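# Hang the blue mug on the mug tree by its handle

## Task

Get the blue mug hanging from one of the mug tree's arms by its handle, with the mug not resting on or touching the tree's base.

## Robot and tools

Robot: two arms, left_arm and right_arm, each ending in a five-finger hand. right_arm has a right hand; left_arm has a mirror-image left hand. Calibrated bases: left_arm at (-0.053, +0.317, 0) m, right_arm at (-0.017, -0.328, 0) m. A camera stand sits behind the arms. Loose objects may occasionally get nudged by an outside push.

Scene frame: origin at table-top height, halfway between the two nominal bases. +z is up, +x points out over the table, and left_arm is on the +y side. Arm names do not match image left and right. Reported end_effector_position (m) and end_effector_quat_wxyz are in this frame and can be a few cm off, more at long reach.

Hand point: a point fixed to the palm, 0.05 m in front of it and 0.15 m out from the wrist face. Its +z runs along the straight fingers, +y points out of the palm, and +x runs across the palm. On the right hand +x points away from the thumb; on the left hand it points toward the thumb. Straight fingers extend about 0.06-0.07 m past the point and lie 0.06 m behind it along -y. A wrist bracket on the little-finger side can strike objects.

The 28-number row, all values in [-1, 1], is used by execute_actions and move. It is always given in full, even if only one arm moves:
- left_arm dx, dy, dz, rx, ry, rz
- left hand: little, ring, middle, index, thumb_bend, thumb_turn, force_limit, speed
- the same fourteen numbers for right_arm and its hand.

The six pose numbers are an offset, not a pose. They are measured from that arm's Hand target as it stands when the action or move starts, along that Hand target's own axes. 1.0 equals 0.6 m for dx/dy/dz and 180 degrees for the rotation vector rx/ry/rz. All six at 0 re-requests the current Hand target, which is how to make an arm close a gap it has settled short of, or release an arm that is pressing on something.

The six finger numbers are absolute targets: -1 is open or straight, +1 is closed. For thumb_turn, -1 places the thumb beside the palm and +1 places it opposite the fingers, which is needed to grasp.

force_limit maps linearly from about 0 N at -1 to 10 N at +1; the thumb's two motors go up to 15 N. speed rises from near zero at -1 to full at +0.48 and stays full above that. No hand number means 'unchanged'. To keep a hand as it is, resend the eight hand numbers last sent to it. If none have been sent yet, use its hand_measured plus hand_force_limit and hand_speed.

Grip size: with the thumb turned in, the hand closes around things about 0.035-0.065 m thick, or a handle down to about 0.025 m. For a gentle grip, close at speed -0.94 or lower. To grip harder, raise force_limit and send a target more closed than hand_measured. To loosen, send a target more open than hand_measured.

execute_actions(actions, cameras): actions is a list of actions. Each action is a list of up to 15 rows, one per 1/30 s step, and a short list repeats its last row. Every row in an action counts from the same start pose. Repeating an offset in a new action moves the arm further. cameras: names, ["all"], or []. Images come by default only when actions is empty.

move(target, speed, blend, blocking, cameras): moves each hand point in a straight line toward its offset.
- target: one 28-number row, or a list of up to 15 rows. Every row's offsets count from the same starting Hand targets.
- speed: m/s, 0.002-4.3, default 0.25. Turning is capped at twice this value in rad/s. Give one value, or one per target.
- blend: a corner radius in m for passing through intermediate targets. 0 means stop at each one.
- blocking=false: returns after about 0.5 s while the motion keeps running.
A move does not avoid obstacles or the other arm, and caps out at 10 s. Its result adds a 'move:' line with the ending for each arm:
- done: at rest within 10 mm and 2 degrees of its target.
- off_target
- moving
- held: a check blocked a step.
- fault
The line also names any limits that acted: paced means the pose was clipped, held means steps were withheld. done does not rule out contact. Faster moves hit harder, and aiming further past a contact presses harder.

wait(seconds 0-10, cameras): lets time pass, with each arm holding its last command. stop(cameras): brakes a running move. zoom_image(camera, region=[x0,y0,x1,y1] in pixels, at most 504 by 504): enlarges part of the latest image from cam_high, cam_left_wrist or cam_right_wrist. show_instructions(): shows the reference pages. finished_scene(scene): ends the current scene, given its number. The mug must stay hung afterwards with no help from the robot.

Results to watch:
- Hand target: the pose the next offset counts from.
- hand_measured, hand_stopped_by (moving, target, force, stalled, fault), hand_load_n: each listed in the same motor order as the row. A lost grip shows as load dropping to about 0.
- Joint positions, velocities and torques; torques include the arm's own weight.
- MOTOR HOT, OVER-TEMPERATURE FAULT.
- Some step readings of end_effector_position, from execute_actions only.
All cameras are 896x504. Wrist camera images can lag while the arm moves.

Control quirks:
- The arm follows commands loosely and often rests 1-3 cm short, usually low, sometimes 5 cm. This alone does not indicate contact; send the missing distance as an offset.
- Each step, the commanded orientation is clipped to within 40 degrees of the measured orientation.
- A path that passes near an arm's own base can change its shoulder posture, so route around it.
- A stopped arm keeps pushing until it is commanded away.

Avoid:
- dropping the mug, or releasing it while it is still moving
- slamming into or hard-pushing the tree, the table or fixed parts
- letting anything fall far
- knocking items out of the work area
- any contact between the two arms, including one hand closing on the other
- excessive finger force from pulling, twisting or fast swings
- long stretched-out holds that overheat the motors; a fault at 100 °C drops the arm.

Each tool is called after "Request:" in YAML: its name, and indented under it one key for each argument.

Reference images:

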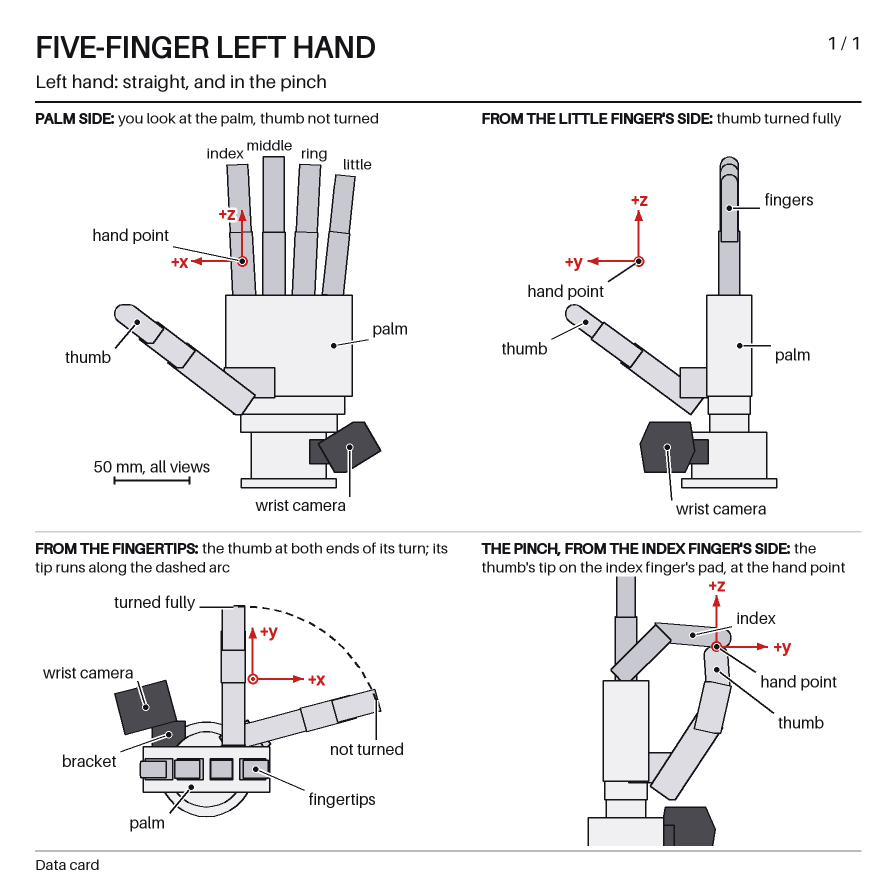

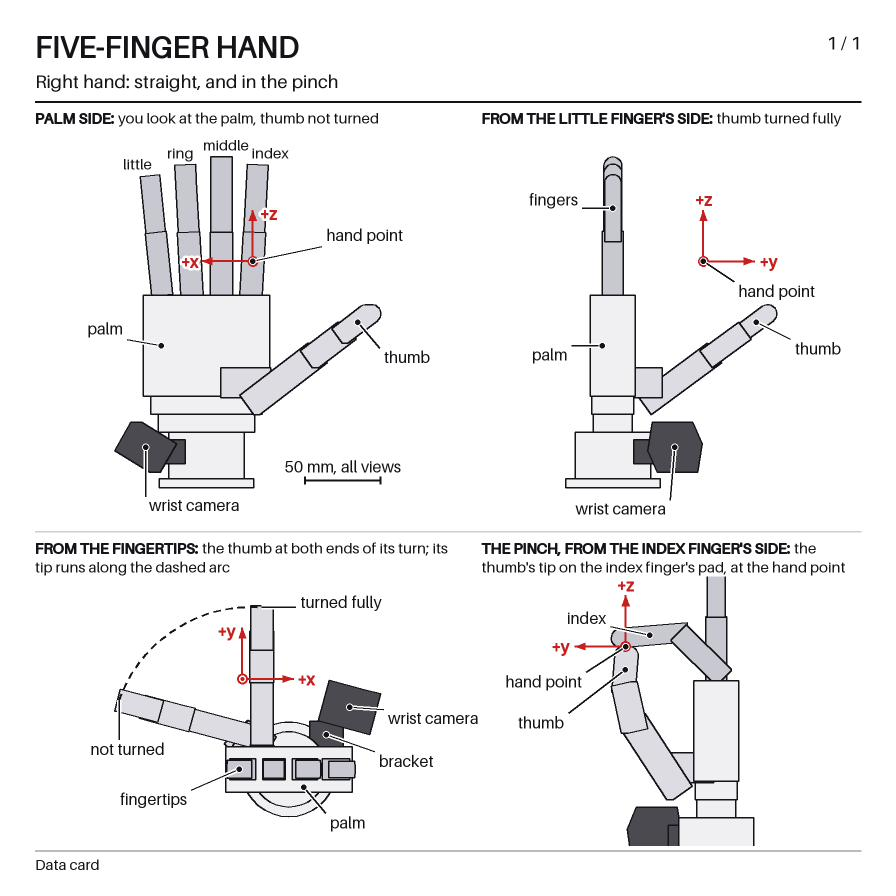

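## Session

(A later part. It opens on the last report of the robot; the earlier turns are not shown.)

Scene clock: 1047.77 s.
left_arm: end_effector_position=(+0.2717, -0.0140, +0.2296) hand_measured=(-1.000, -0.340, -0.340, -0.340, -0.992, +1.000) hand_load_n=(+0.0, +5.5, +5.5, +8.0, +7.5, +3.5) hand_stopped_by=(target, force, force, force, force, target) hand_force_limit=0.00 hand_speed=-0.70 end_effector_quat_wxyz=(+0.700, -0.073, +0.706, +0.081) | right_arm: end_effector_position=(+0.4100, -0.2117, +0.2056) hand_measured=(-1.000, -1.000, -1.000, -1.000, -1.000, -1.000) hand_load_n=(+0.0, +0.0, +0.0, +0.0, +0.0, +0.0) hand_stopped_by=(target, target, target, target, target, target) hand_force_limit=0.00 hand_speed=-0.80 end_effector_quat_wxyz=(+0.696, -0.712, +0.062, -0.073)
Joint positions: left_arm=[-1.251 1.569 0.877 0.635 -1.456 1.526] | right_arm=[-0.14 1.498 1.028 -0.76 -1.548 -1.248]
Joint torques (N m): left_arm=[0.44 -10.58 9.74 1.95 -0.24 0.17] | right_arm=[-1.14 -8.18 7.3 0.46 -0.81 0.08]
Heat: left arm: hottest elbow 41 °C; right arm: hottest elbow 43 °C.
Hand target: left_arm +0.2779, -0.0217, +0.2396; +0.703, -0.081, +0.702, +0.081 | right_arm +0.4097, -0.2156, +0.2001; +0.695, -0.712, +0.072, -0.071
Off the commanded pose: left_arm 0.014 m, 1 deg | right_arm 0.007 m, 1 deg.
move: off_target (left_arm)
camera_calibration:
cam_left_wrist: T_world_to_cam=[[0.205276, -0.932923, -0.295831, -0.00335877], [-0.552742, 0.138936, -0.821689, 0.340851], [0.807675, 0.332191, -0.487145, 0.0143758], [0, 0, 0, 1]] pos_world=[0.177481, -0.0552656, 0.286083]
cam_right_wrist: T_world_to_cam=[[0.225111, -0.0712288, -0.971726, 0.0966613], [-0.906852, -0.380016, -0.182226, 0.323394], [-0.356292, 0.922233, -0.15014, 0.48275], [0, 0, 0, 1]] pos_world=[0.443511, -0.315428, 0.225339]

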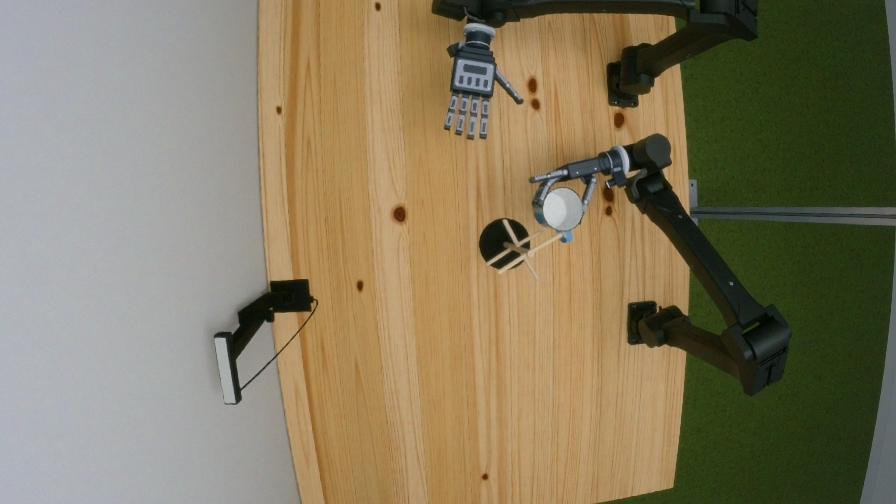

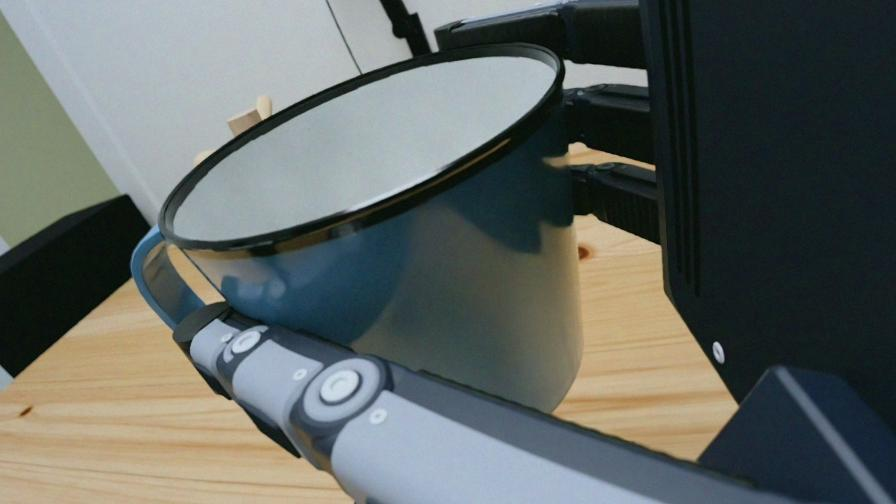

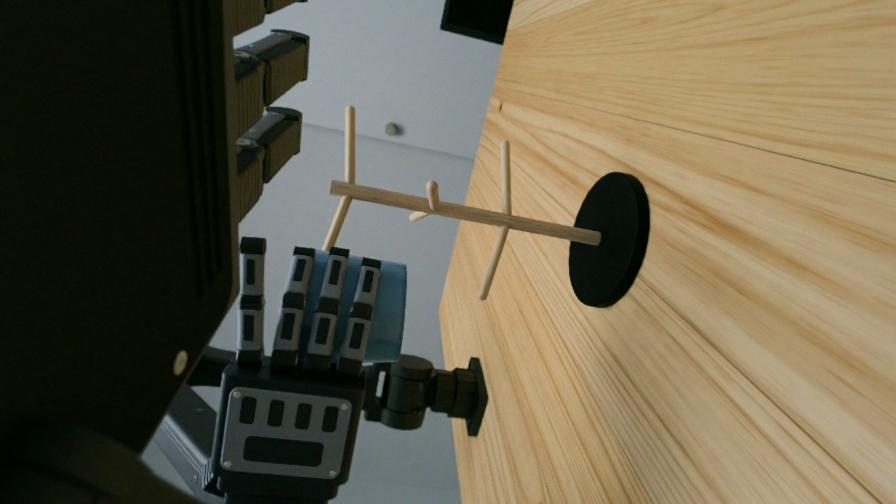

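Request:
move:
  target: [-0.015,-0.0142,0.003,0,0,0,-1,0,0,0,-0.2,1,0,-0.7,0,0,0,0,0,0,-1,-1,-1,-1,-1,-1,0,-0.8]
  speed: 0.05
  cameras: ["cam_high","cam_right_wrist"]

Request:
zoom_image:
  camera: "cam_high"
  region: [480, 170, 600, 290]

Request:
zoom_image:
  camera: "cam_right_wrist"
  region: [240, 150, 540, 450]

Scene clock: 1078.90 s.
left_arm: end_effector_position=(+0.2732, -0.0184, +0.2337) hand_measured=(-1.000, -0.340, -0.340, -0.340, -0.992, +1.000) hand_load_n=(+0.0, +5.5, +5.5, +8.0, +7.5, +3.5) hand_stopped_by=(target, force, force, force, force, target) hand_force_limit=0.00 hand_speed=-0.70 end_effector_quat_wxyz=(+0.701, -0.076, +0.705, +0.077) | right_arm: end_effector_position=(+0.4100, -0.2117, +0.2056) hand_measured=(-1.000, -1.000, -1.000, -1.000, -1.000, -1.000) hand_load_n=(+0.0, +0.0, -0.5, +0.0, +0.0, +0.0) hand_stopped_by=(target, target, target, target, target, target) hand_force_limit=0.00 hand_speed=-0.80 end_effector_quat_wxyz=(+0.696, -0.712, +0.062, -0.073)
Joint positions: left_arm=[-1.251 1.572 0.892 0.635 -1.456 1.528] | right_arm=[-0.14 1.498 1.028 -0.76 -1.548 -1.248]
Joint torques (N m): left_arm=[0.79 -10.99 11.06 1.16 -0.14 0.23] | right_arm=[-1.26 -8.18 7.3 0.49 -0.81 0.08]
Heat: left arm: hottest elbow 44 °C; right arm: hottest elbow 43 °C.
Hand target: left_arm +0.2816, -0.0296, +0.2485; +0.703, -0.081, +0.702, +0.081 | right_arm +0.4097, -0.2156, +0.2001; +0.695, -0.712, +0.072, -0.071
Off the commanded pose: left_arm 0.020 m, 1 deg | right_arm 0.007 m, 1 deg.
move: off_target (left_arm)
camera_calibration:
cam_right_wrist: T_world_to_cam=[[0.225111, -0.0712288, -0.971726, 0.0966613], [-0.906852, -0.380016, -0.182226, 0.323394], [-0.356292, 0.922233, -0.15014, 0.48275], [0, 0, 0, 1]] pos_world=[0.443511, -0.315428, 0.225339]
Images, in order (width x height): cam_high 896x504, cam_right_wrist 896x504.

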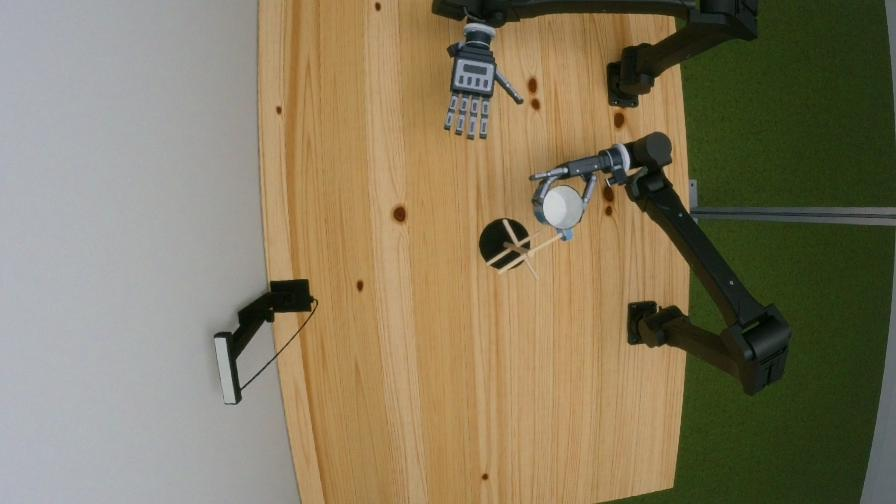

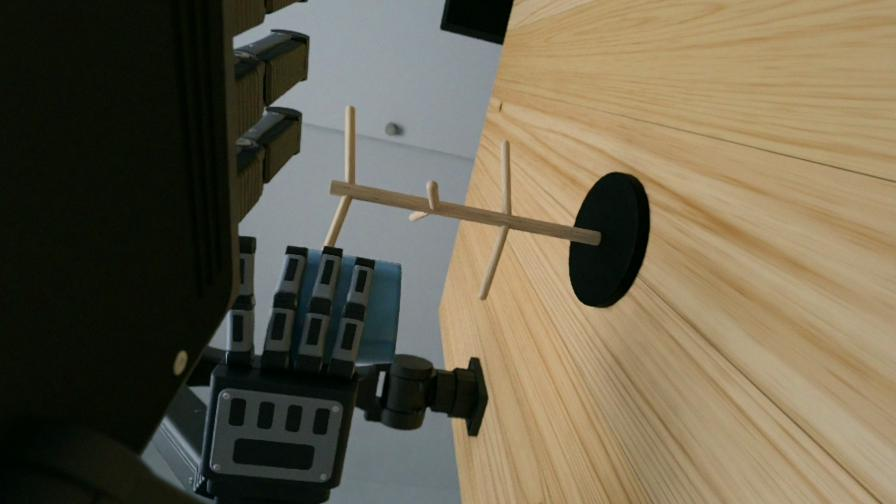

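Scaled by 4.200 from the camera's 896x504 image, which has a finer 1280x720 frame.

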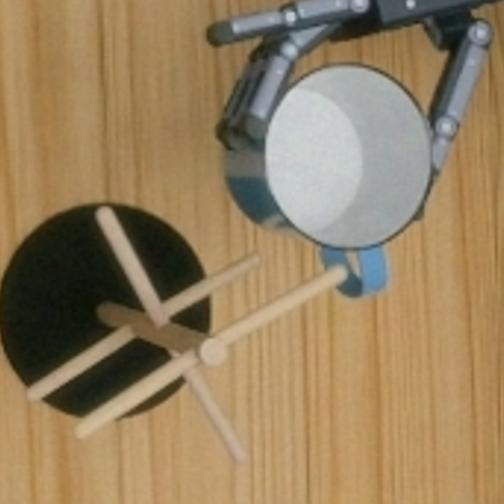

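Scaled by 1.680 from the camera's 896x504 image, which has a finer 1280x720 frame.

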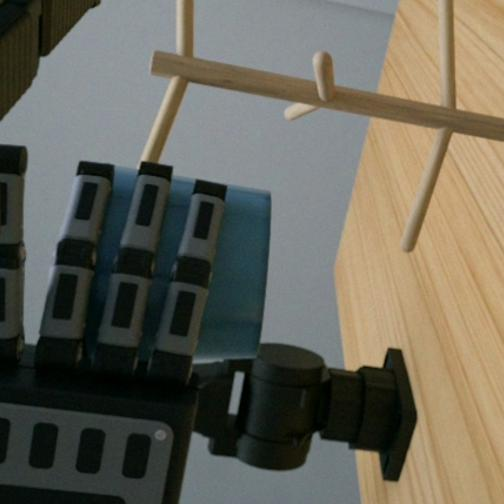

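Request:
move:
  target: [-0.0133,-0.0038,0.0035,0,0,0,-1,0,0,0,-0.2,1,0,-0.7,0,0,0,0,0,0,-1,-1,-1,-1,-1,-1,0,-0.8]
  speed: 0.05

Scene clock: 1106.27 s.
left_arm: end_effector_position=(+0.2751, -0.0206, +0.2381) hand_measured=(-1.000, -0.340, -0.340, -0.340, -0.992, +1.000) hand_load_n=(+0.0, +5.5, +5.0, +8.0, +7.5, +3.5) hand_stopped_by=(target, force, force, force, force, target) hand_force_limit=0.00 hand_speed=-0.70 end_effector_quat_wxyz=(+0.700, -0.074, +0.705, +0.081) | right_arm: end_effector_position=(+0.4100, -0.2117, +0.2056) hand_measured=(-1.000, -1.000, -1.000, -1.000, -1.000, -1.000) hand_load_n=(+0.0, +0.0, +0.0, +0.0, +0.0, +0.0) hand_stopped_by=(target, target, target, target, target, target) hand_force_limit=0.00 hand_speed=-0.80 end_effector_quat_wxyz=(+0.696, -0.712, +0.062, -0.073)
Joint positions: left_arm=[-1.248 1.572 0.906 0.617 -1.456 1.533] | right_arm=[-0.14 1.498 1.028 -0.76 -1.548 -1.248]
Joint torques (N m): left_arm=[0.67 -11.81 11.22 1.06 -0.02 0.24] | right_arm=[-1.2 -8.18 7.31 0.49 -0.81 0.08]
Heat: left arm: hottest elbow 44 °C; right arm: hottest elbow 43 °C.
Hand target: left_arm +0.2842, -0.0313, +0.2566; +0.703, -0.081, +0.702, +0.081 | right_arm +0.4097, -0.2156, +0.2001; +0.695, -0.712, +0.072, -0.071
Off the commanded pose: left_arm 0.023 m, 1 deg | right_arm 0.007 m, 1 deg.
move: off_target (left_arm)

Request:
move:
  target: [0,0.0123,0.0603,-0.0278,0,0,-1,0,0,0,-0.2,1,0,-0.7,0,0,0,0,0,0,-1,-1,-1,-1,-1,-1,0,-0.8]
  speed: 0.05
  cameras: ["cam_high","cam_right_wrist"]

Request:
zoom_image:
  camera: "cam_high"
  region: [480, 170, 600, 290]

Request:
zoom_image:
  camera: "cam_right_wrist"
  region: [240, 100, 540, 400]

Scene clock: 1120.27 s.
left_arm: end_effector_position=(+0.3089, -0.0052, +0.2409) hand_measured=(-1.000, -0.340, -0.340, -0.340, -0.992, +1.000) hand_load_n=(+0.0, +5.5, +5.0, +8.0, +8.0, +3.5) hand_stopped_by=(target, force, force, force, force, target) hand_force_limit=0.00 hand_speed=-0.70 end_effector_quat_wxyz=(+0.697, -0.105, +0.701, +0.110) | right_arm: end_effector_position=(+0.4100, -0.2117, +0.2056) hand_measured=(-1.000, -1.000, -1.000, -1.000, -1.000, -1.000) hand_load_n=(+0.0, +0.0, +0.0, +0.0, +0.0, +0.0) hand_stopped_by=(target, target, target, target, target, target) hand_force_limit=0.00 hand_speed=-0.80 end_effector_quat_wxyz=(+0.696, -0.712, +0.062, -0.073)
Joint positions: left_arm=[-1.163 1.603 0.952 0.609 -1.456 1.537] | right_arm=[-0.14 1.498 1.028 -0.76 -1.548 -1.248]
Joint torques (N m): left_arm=[0.73 -11.52 11.26 1.2 -0.2 0.21] | right_arm=[-1.2 -8.18 7.28 0.47 -0.81 0.09]
Heat: left arm: hottest elbow 45 °C; right arm: hottest elbow 44 °C.
Hand target: left_arm +0.3178, -0.0160, +0.2566; +0.699, -0.112, +0.698, +0.111 | right_arm +0.4097, -0.2156, +0.2001; +0.695, -0.712, +0.072, -0.071
Off the commanded pose: left_arm 0.021 m, 1 deg | right_arm 0.007 m, 1 deg.
move: off_target (left_arm)
camera_calibration:
cam_right_wrist: T_world_to_cam=[[0.225111, -0.0712288, -0.971726, 0.0966613], [-0.906852, -0.380016, -0.182226, 0.323394], [-0.356292, 0.922233, -0.15014, 0.48275], [0, 0, 0, 1]] pos_world=[0.443511, -0.315428, 0.225339]
Images, in order (width x height): cam_high 896x504, cam_right_wrist 896x504.

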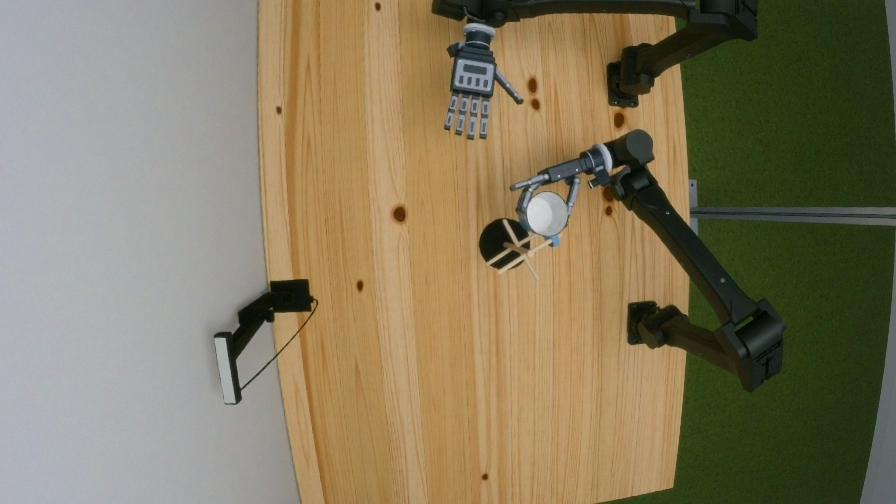

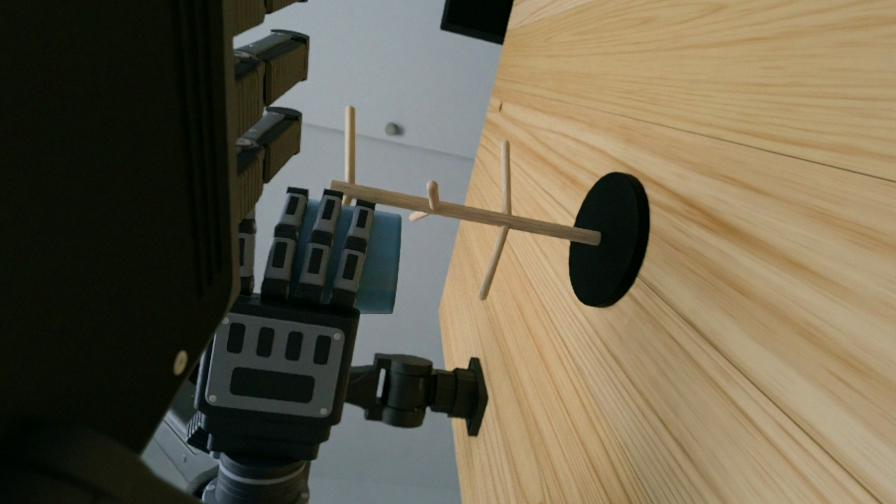

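Scaled by 4.200 from the camera's 896x504 image, which has a finer 1280x720 frame.

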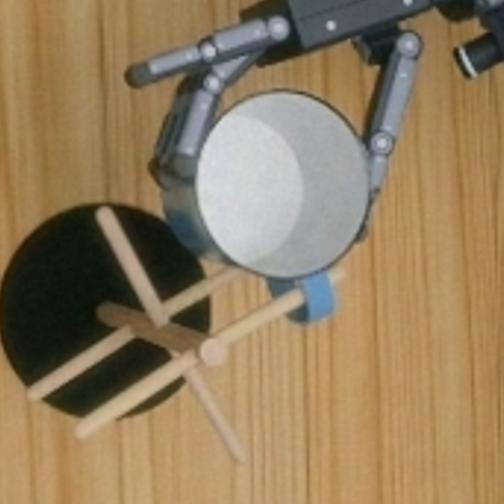

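Scaled by 1.680 from the camera's 896x504 image, which has a finer 1280x720 frame.

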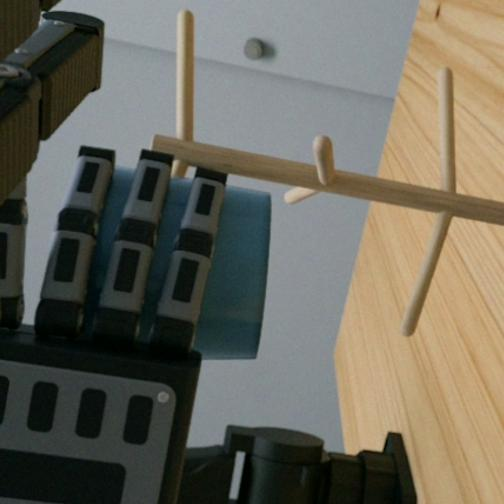

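Request:
move:
  target: [0.025,0,0,0,0,0,-1,0,0,0,-0.2,1,0,-0.7,0,0,0,0,0,0,-1,-1,-1,-1,-1,-1,0,-0.8]
  speed: 0.03
  cameras: ["cam_high","cam_right_wrist","cam_left_wrist"]

Request:
zoom_image:
  camera: "cam_high"
  region: [480, 170, 600, 290]

Scene clock: 1130.63 s.
left_arm: end_effector_position=(+0.3092, -0.0051, +0.2374) hand_measured=(-1.000, -0.340, -0.340, -0.340, -0.992, +1.000) hand_load_n=(+0.0, +6.5, +5.5, +6.5, +7.5, +1.0) hand_stopped_by=(target, force, force, force, force, target) hand_force_limit=0.00 hand_speed=-0.70 end_effector_quat_wxyz=(+0.694, -0.095, +0.703, +0.122) | right_arm: end_effector_position=(+0.4100, -0.2117, +0.2056) hand_measured=(-1.000, -1.000, -1.000, -1.000, -1.000, -1.000) hand_load_n=(+0.0, +0.0, +0.0, -0.5, +0.0, -0.5) hand_stopped_by=(target, target, target, target, target, target) hand_force_limit=0.00 hand_speed=-0.80 end_effector_quat_wxyz=(+0.696, -0.712, +0.062, -0.073)
Joint positions: left_arm=[-1.162 1.614 0.952 0.609 -1.459 1.557] | right_arm=[-0.14 1.498 1.028 -0.76 -1.548 -1.248]
Joint torques (N m): left_arm=[0.5 -10.75 10.17 2.43 -0.11 -0.01] | right_arm=[-1.26 -8.18 7.31 0.49 -0.82 0.08]
Heat: left arm: hottest elbow 44 °C; right arm: hottest elbow 44 °C.
Hand target: left_arm +0.3177, -0.0160, +0.2416; +0.699, -0.112, +0.698, +0.111 | right_arm +0.4097, -0.2156, +0.2001; +0.695, -0.712, +0.072, -0.071
Off the commanded pose: left_arm 0.015 m, 2 deg | right_arm 0.007 m, 1 deg.
move: off_target (left_arm)
camera_calibration:
cam_left_wrist: T_world_to_cam=[[0.286533, -0.902618, -0.321216, -0.019364], [-0.569185, 0.109317, -0.81491, 0.369955], [0.770666, 0.41633, -0.482434, -0.00438547], [0, 0, 0, 1]] pos_world=[0.219501, -0.0560948, 0.293144]
cam_right_wrist: T_world_to_cam=[[0.225111, -0.0712288, -0.971726, 0.0966613], [-0.906852, -0.380016, -0.182226, 0.323394], [-0.356292, 0.922233, -0.15014, 0.48275], [0, 0, 0, 1]] pos_world=[0.443511, -0.315428, 0.225339]

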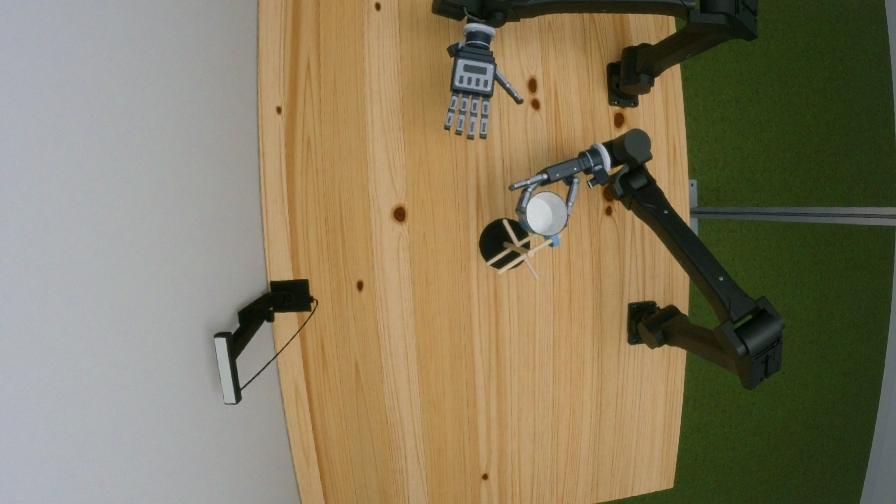

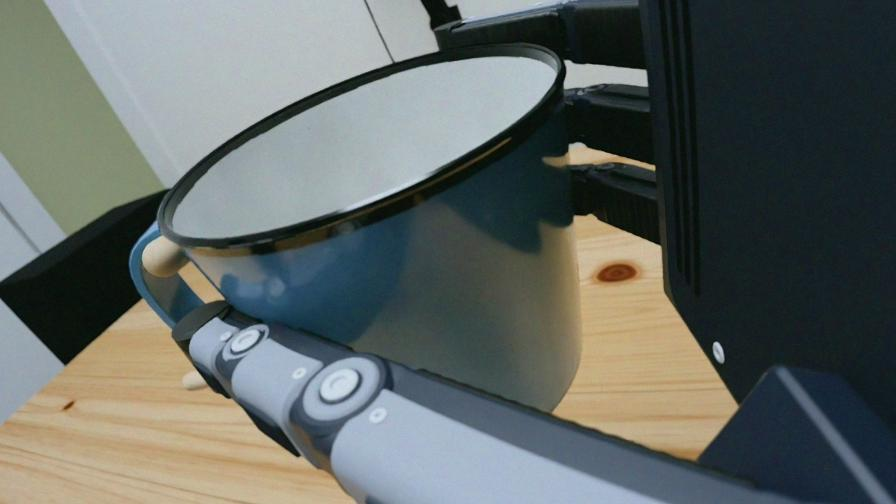

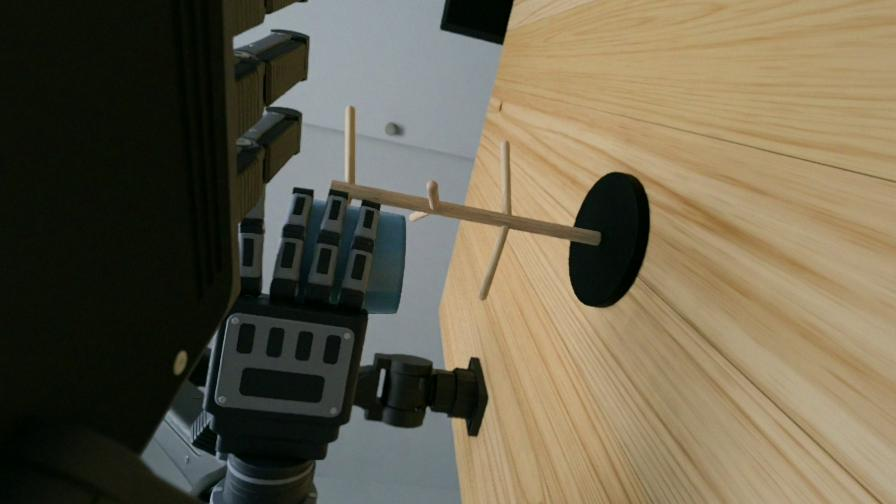

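Scaled by 4.200 from the camera's 896x504 image, which has a finer 1280x720 frame.

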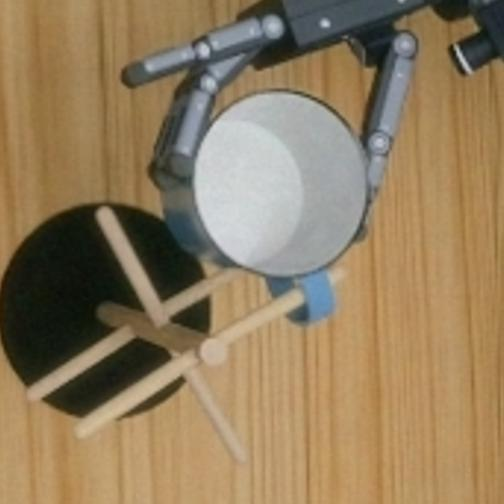

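Request:
move:
  target: [0,0,0,0,0,0,-1,-1,-1,-1,-1,1,0,-0.8,0,0,0,0,0,0,-1,-1,-1,-1,-1,-1,0,-0.8]
  speed: 0.03
  cameras: ["cam_high","cam_right_wrist","cam_left_wrist"]

Request:
zoom_image:
  camera: "cam_high"
  region: [480, 170, 600, 290]

Scene clock: 1151.03 s.
left_arm: end_effector_position=(+0.3095, -0.0059, +0.2345) hand_measured=(-1.000, -1.000, -1.000, -1.000, -1.000, +1.000) hand_load_n=(+0.0, +0.0, +0.0, +0.0, +0.0, +0.5) hand_stopped_by=(target, target, target, target, target, target) hand_force_limit=0.00 hand_speed=-0.80 end_effector_quat_wxyz=(+0.694, -0.095, +0.703, +0.123) | right_arm: end_effector_position=(+0.4100, -0.2117, +0.2056) hand_measured=(-1.000, -1.000, -1.000, -1.000, -1.000, -1.000) hand_load_n=(+0.0, +0.0, +0.0, +0.0, +0.0, -0.5) hand_stopped_by=(target, target, target, target, target, target) hand_force_limit=0.00 hand_speed=-0.80 end_effector_quat_wxyz=(+0.696, -0.712, +0.062, -0.073)
Joint positions: left_arm=[-1.162 1.622 0.952 0.615 -1.459 1.557] | right_arm=[-0.14 1.498 1.028 -0.76 -1.548 -1.248]
Joint torques (N m): left_arm=[0.79 -11.52 10.11 2.35 -0.11 -0.03] | right_arm=[-1.2 -8.12 7.31 0.47 -0.81 0.08]
Heat: left arm: hottest elbow 44 °C; right arm: hottest elbow 44 °C.
Hand target: left_arm +0.3177, -0.0160, +0.2416; +0.699, -0.112, +0.698, +0.111 | right_arm +0.4097, -0.2156, +0.2001; +0.695, -0.712, +0.072, -0.071
Off the commanded pose: left_arm 0.015 m, 2 deg | right_arm 0.007 m, 1 deg.
move: off_target (left_arm)
camera_calibration:
cam_left_wrist: T_world_to_cam=[[0.286644, -0.902044, -0.322727, -0.0208316], [-0.569743, 0.110317, -0.814385, 0.368035], [0.770213, 0.41731, -0.482311, -0.00550994], [0, 0, 0, 1]] pos_world=[0.219901, -0.0570923, 0.290342]
cam_right_wrist: T_world_to_cam=[[0.225111, -0.0712288, -0.971726, 0.0966613], [-0.906852, -0.380016, -0.182226, 0.323394], [-0.356292, 0.922233, -0.15014, 0.48275], [0, 0, 0, 1]] pos_world=[0.443511, -0.315428, 0.225339]

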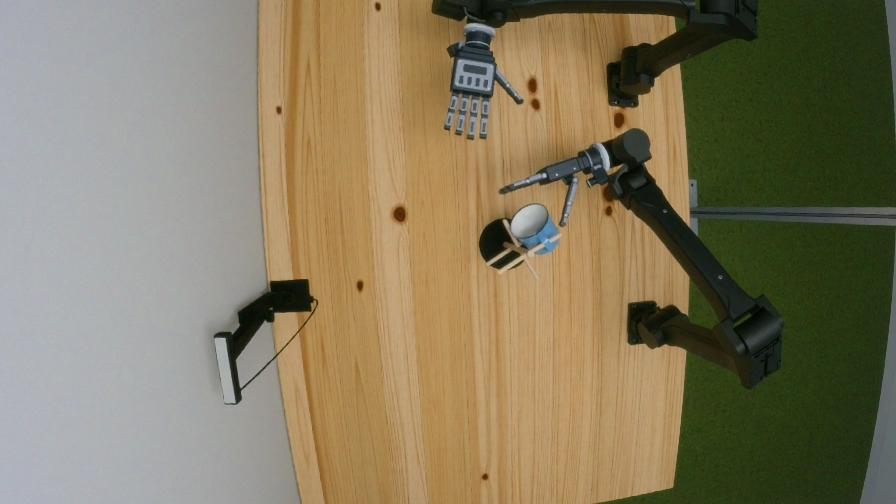

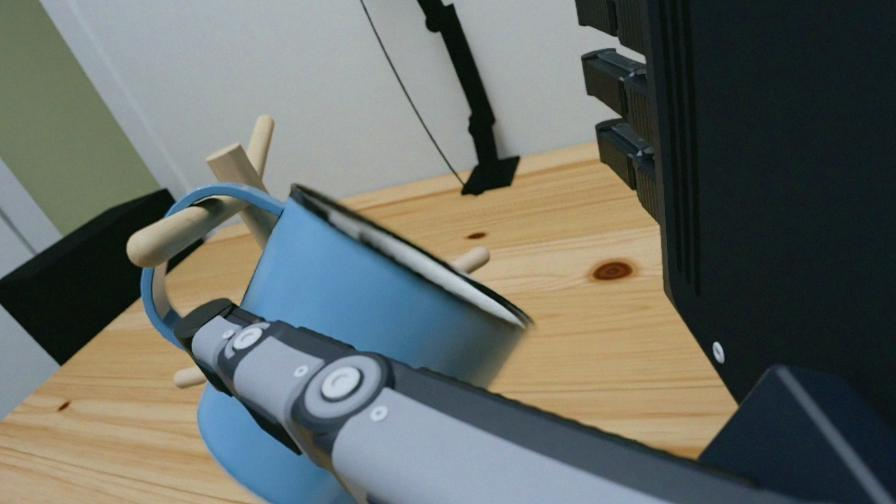

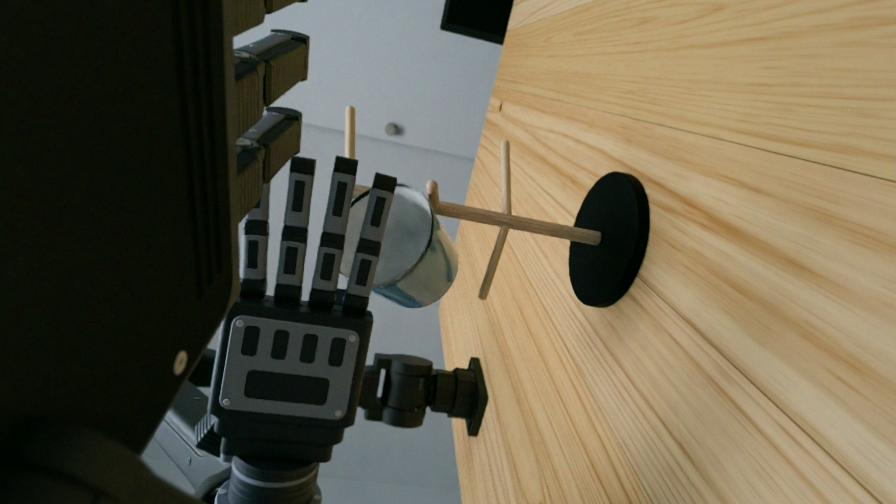

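Scaled by 4.200 from the camera's 896x504 image, which has a finer 1280x720 frame.

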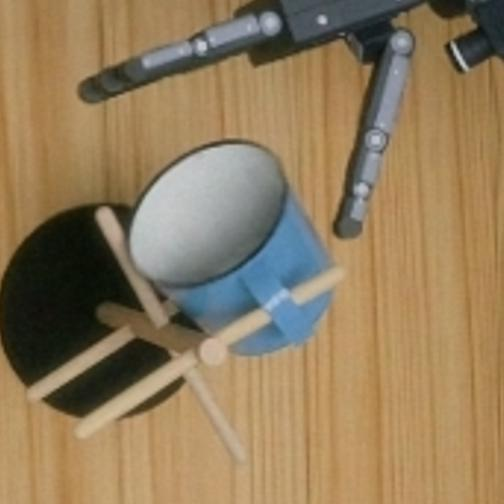

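Request:
move:
  target:
    - [0,0,-0.08,0,0,0,-1,-1,-1,-1,-1,1,0,-0.8,0,0,0,0,0,0,-1,-1,-1,-1,-1,-1,0,-0.8]
    - [0,-0.08,-0.15,0.08,0,0,-1,-1,-1,-1,-1,1,0,-0.8,0,0,0,0,0,0,-1,-1,-1,-1,-1,-1,0,-0.8]
  speed: 0.08
  cameras: ["cam_high","cam_right_wrist","cam_left_wrist"]

Request:
zoom_image:
  camera: "cam_high"
  region: [480, 170, 600, 290]

Scene clock: 1165.97 s.
left_arm: end_effector_position=(+0.2478, -0.0765, +0.2346) hand_measured=(-1.000, -1.000, -1.000, -1.000, -1.000, +1.000) hand_load_n=(+0.0, +0.0, +0.0, +0.0, +0.0, +0.0) hand_stopped_by=(target, target, target, target, target, target) hand_force_limit=0.00 hand_speed=-0.80 end_effector_quat_wxyz=(+0.704, -0.017, +0.709, +0.037) | right_arm: end_effector_position=(+0.4100, -0.2117, +0.2056) hand_measured=(-1.000, -1.000, -1.000, -1.000, -1.000, -1.000) hand_load_n=(+0.0, +0.0, +0.0, +0.0, +0.0, +0.0) hand_stopped_by=(target, target, target, target, target, target) hand_force_limit=0.00 hand_speed=-0.80 end_effector_quat_wxyz=(+0.696, -0.712, +0.062, -0.073)
Joint positions: left_arm=[-1.347 1.622 0.952 0.627 -1.411 1.557] | right_arm=[-0.14 1.498 1.028 -0.76 -1.548 -1.248]
Joint torques (N m): left_arm=[-0.38 -11.75 9.37 2.44 0.03 0.08] | right_arm=[-1.2 -8.12 7.31 0.49 -0.81 0.09]
Heat: left arm: hottest elbow 44 °C; right arm: hottest elbow 44 °C.
Hand target: left_arm +0.2471, -0.0896, +0.2416; +0.707, -0.023, +0.706, +0.023 | right_arm +0.4097, -0.2156, +0.2001; +0.695, -0.712, +0.072, -0.071
Off the commanded pose: left_arm 0.015 m, 2 deg | right_arm 0.007 m, 1 deg.
move: off_target (left_arm)
camera_calibration:
cam_left_wrist: T_world_to_cam=[[0.0707273, -0.947777, -0.310992, -0.0195192], [-0.528616, 0.22878, -0.81745, 0.340233], [0.845909, 0.222211, -0.484829, 0.0383781], [0, 0, 0, 1]] pos_world=[0.148769, -0.104866, 0.29066]
cam_right_wrist: T_world_to_cam=[[0.225111, -0.0712288, -0.971726, 0.0966613], [-0.906852, -0.380016, -0.182226, 0.323394], [-0.356292, 0.922233, -0.15014, 0.48275], [0, 0, 0, 1]] pos_world=[0.443511, -0.315428, 0.225339]

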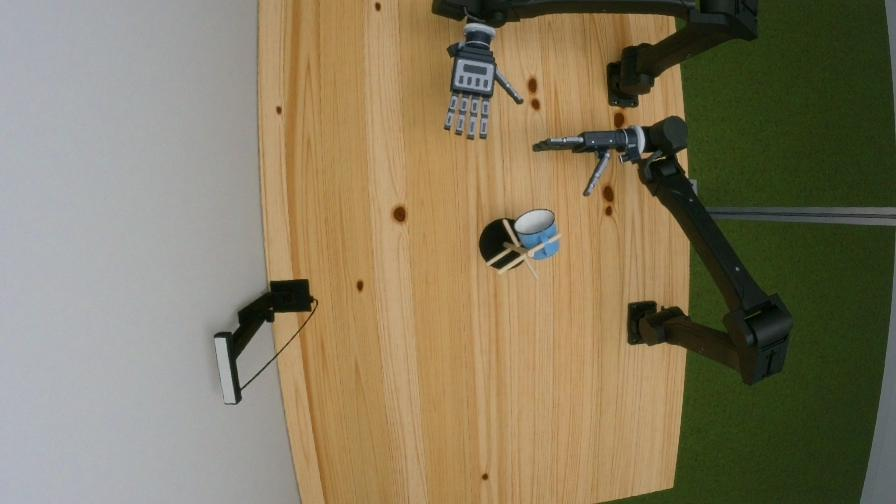

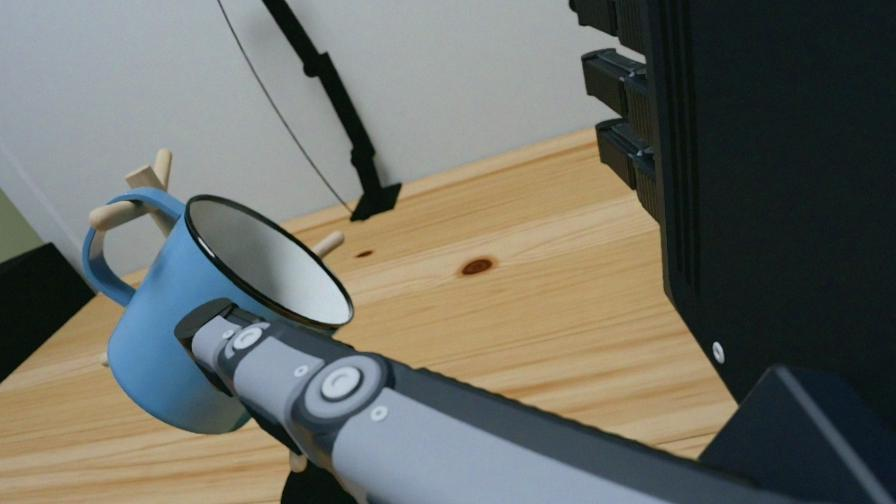

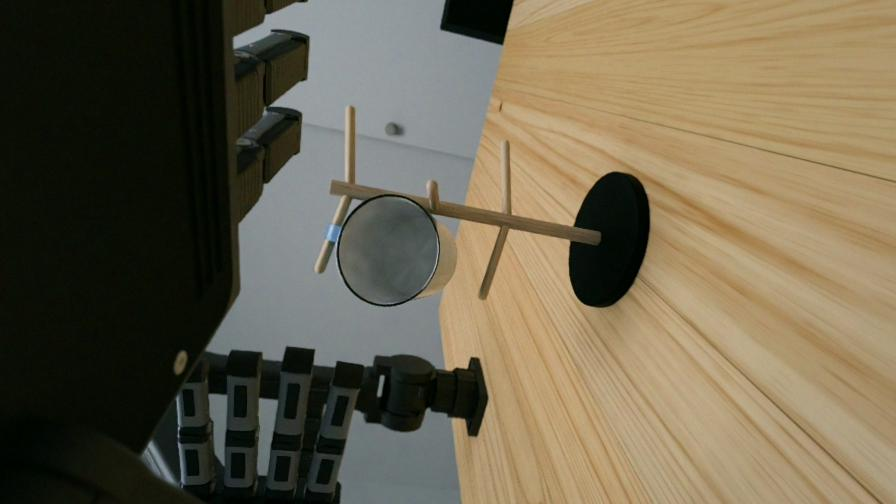

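Scaled by 4.200 from the camera's 896x504 image, which has a finer 1280x720 frame.

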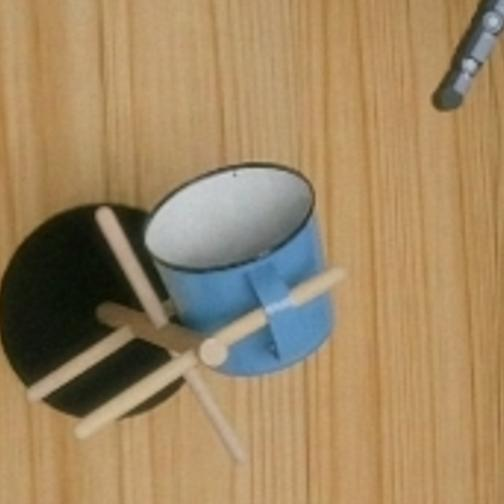

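Mug hangs on the top peg, clear of the base and untouched by the robot. Finishing scene 1.

Request:
finished_scene:
  scene: 1

The scene is finished: the task was done.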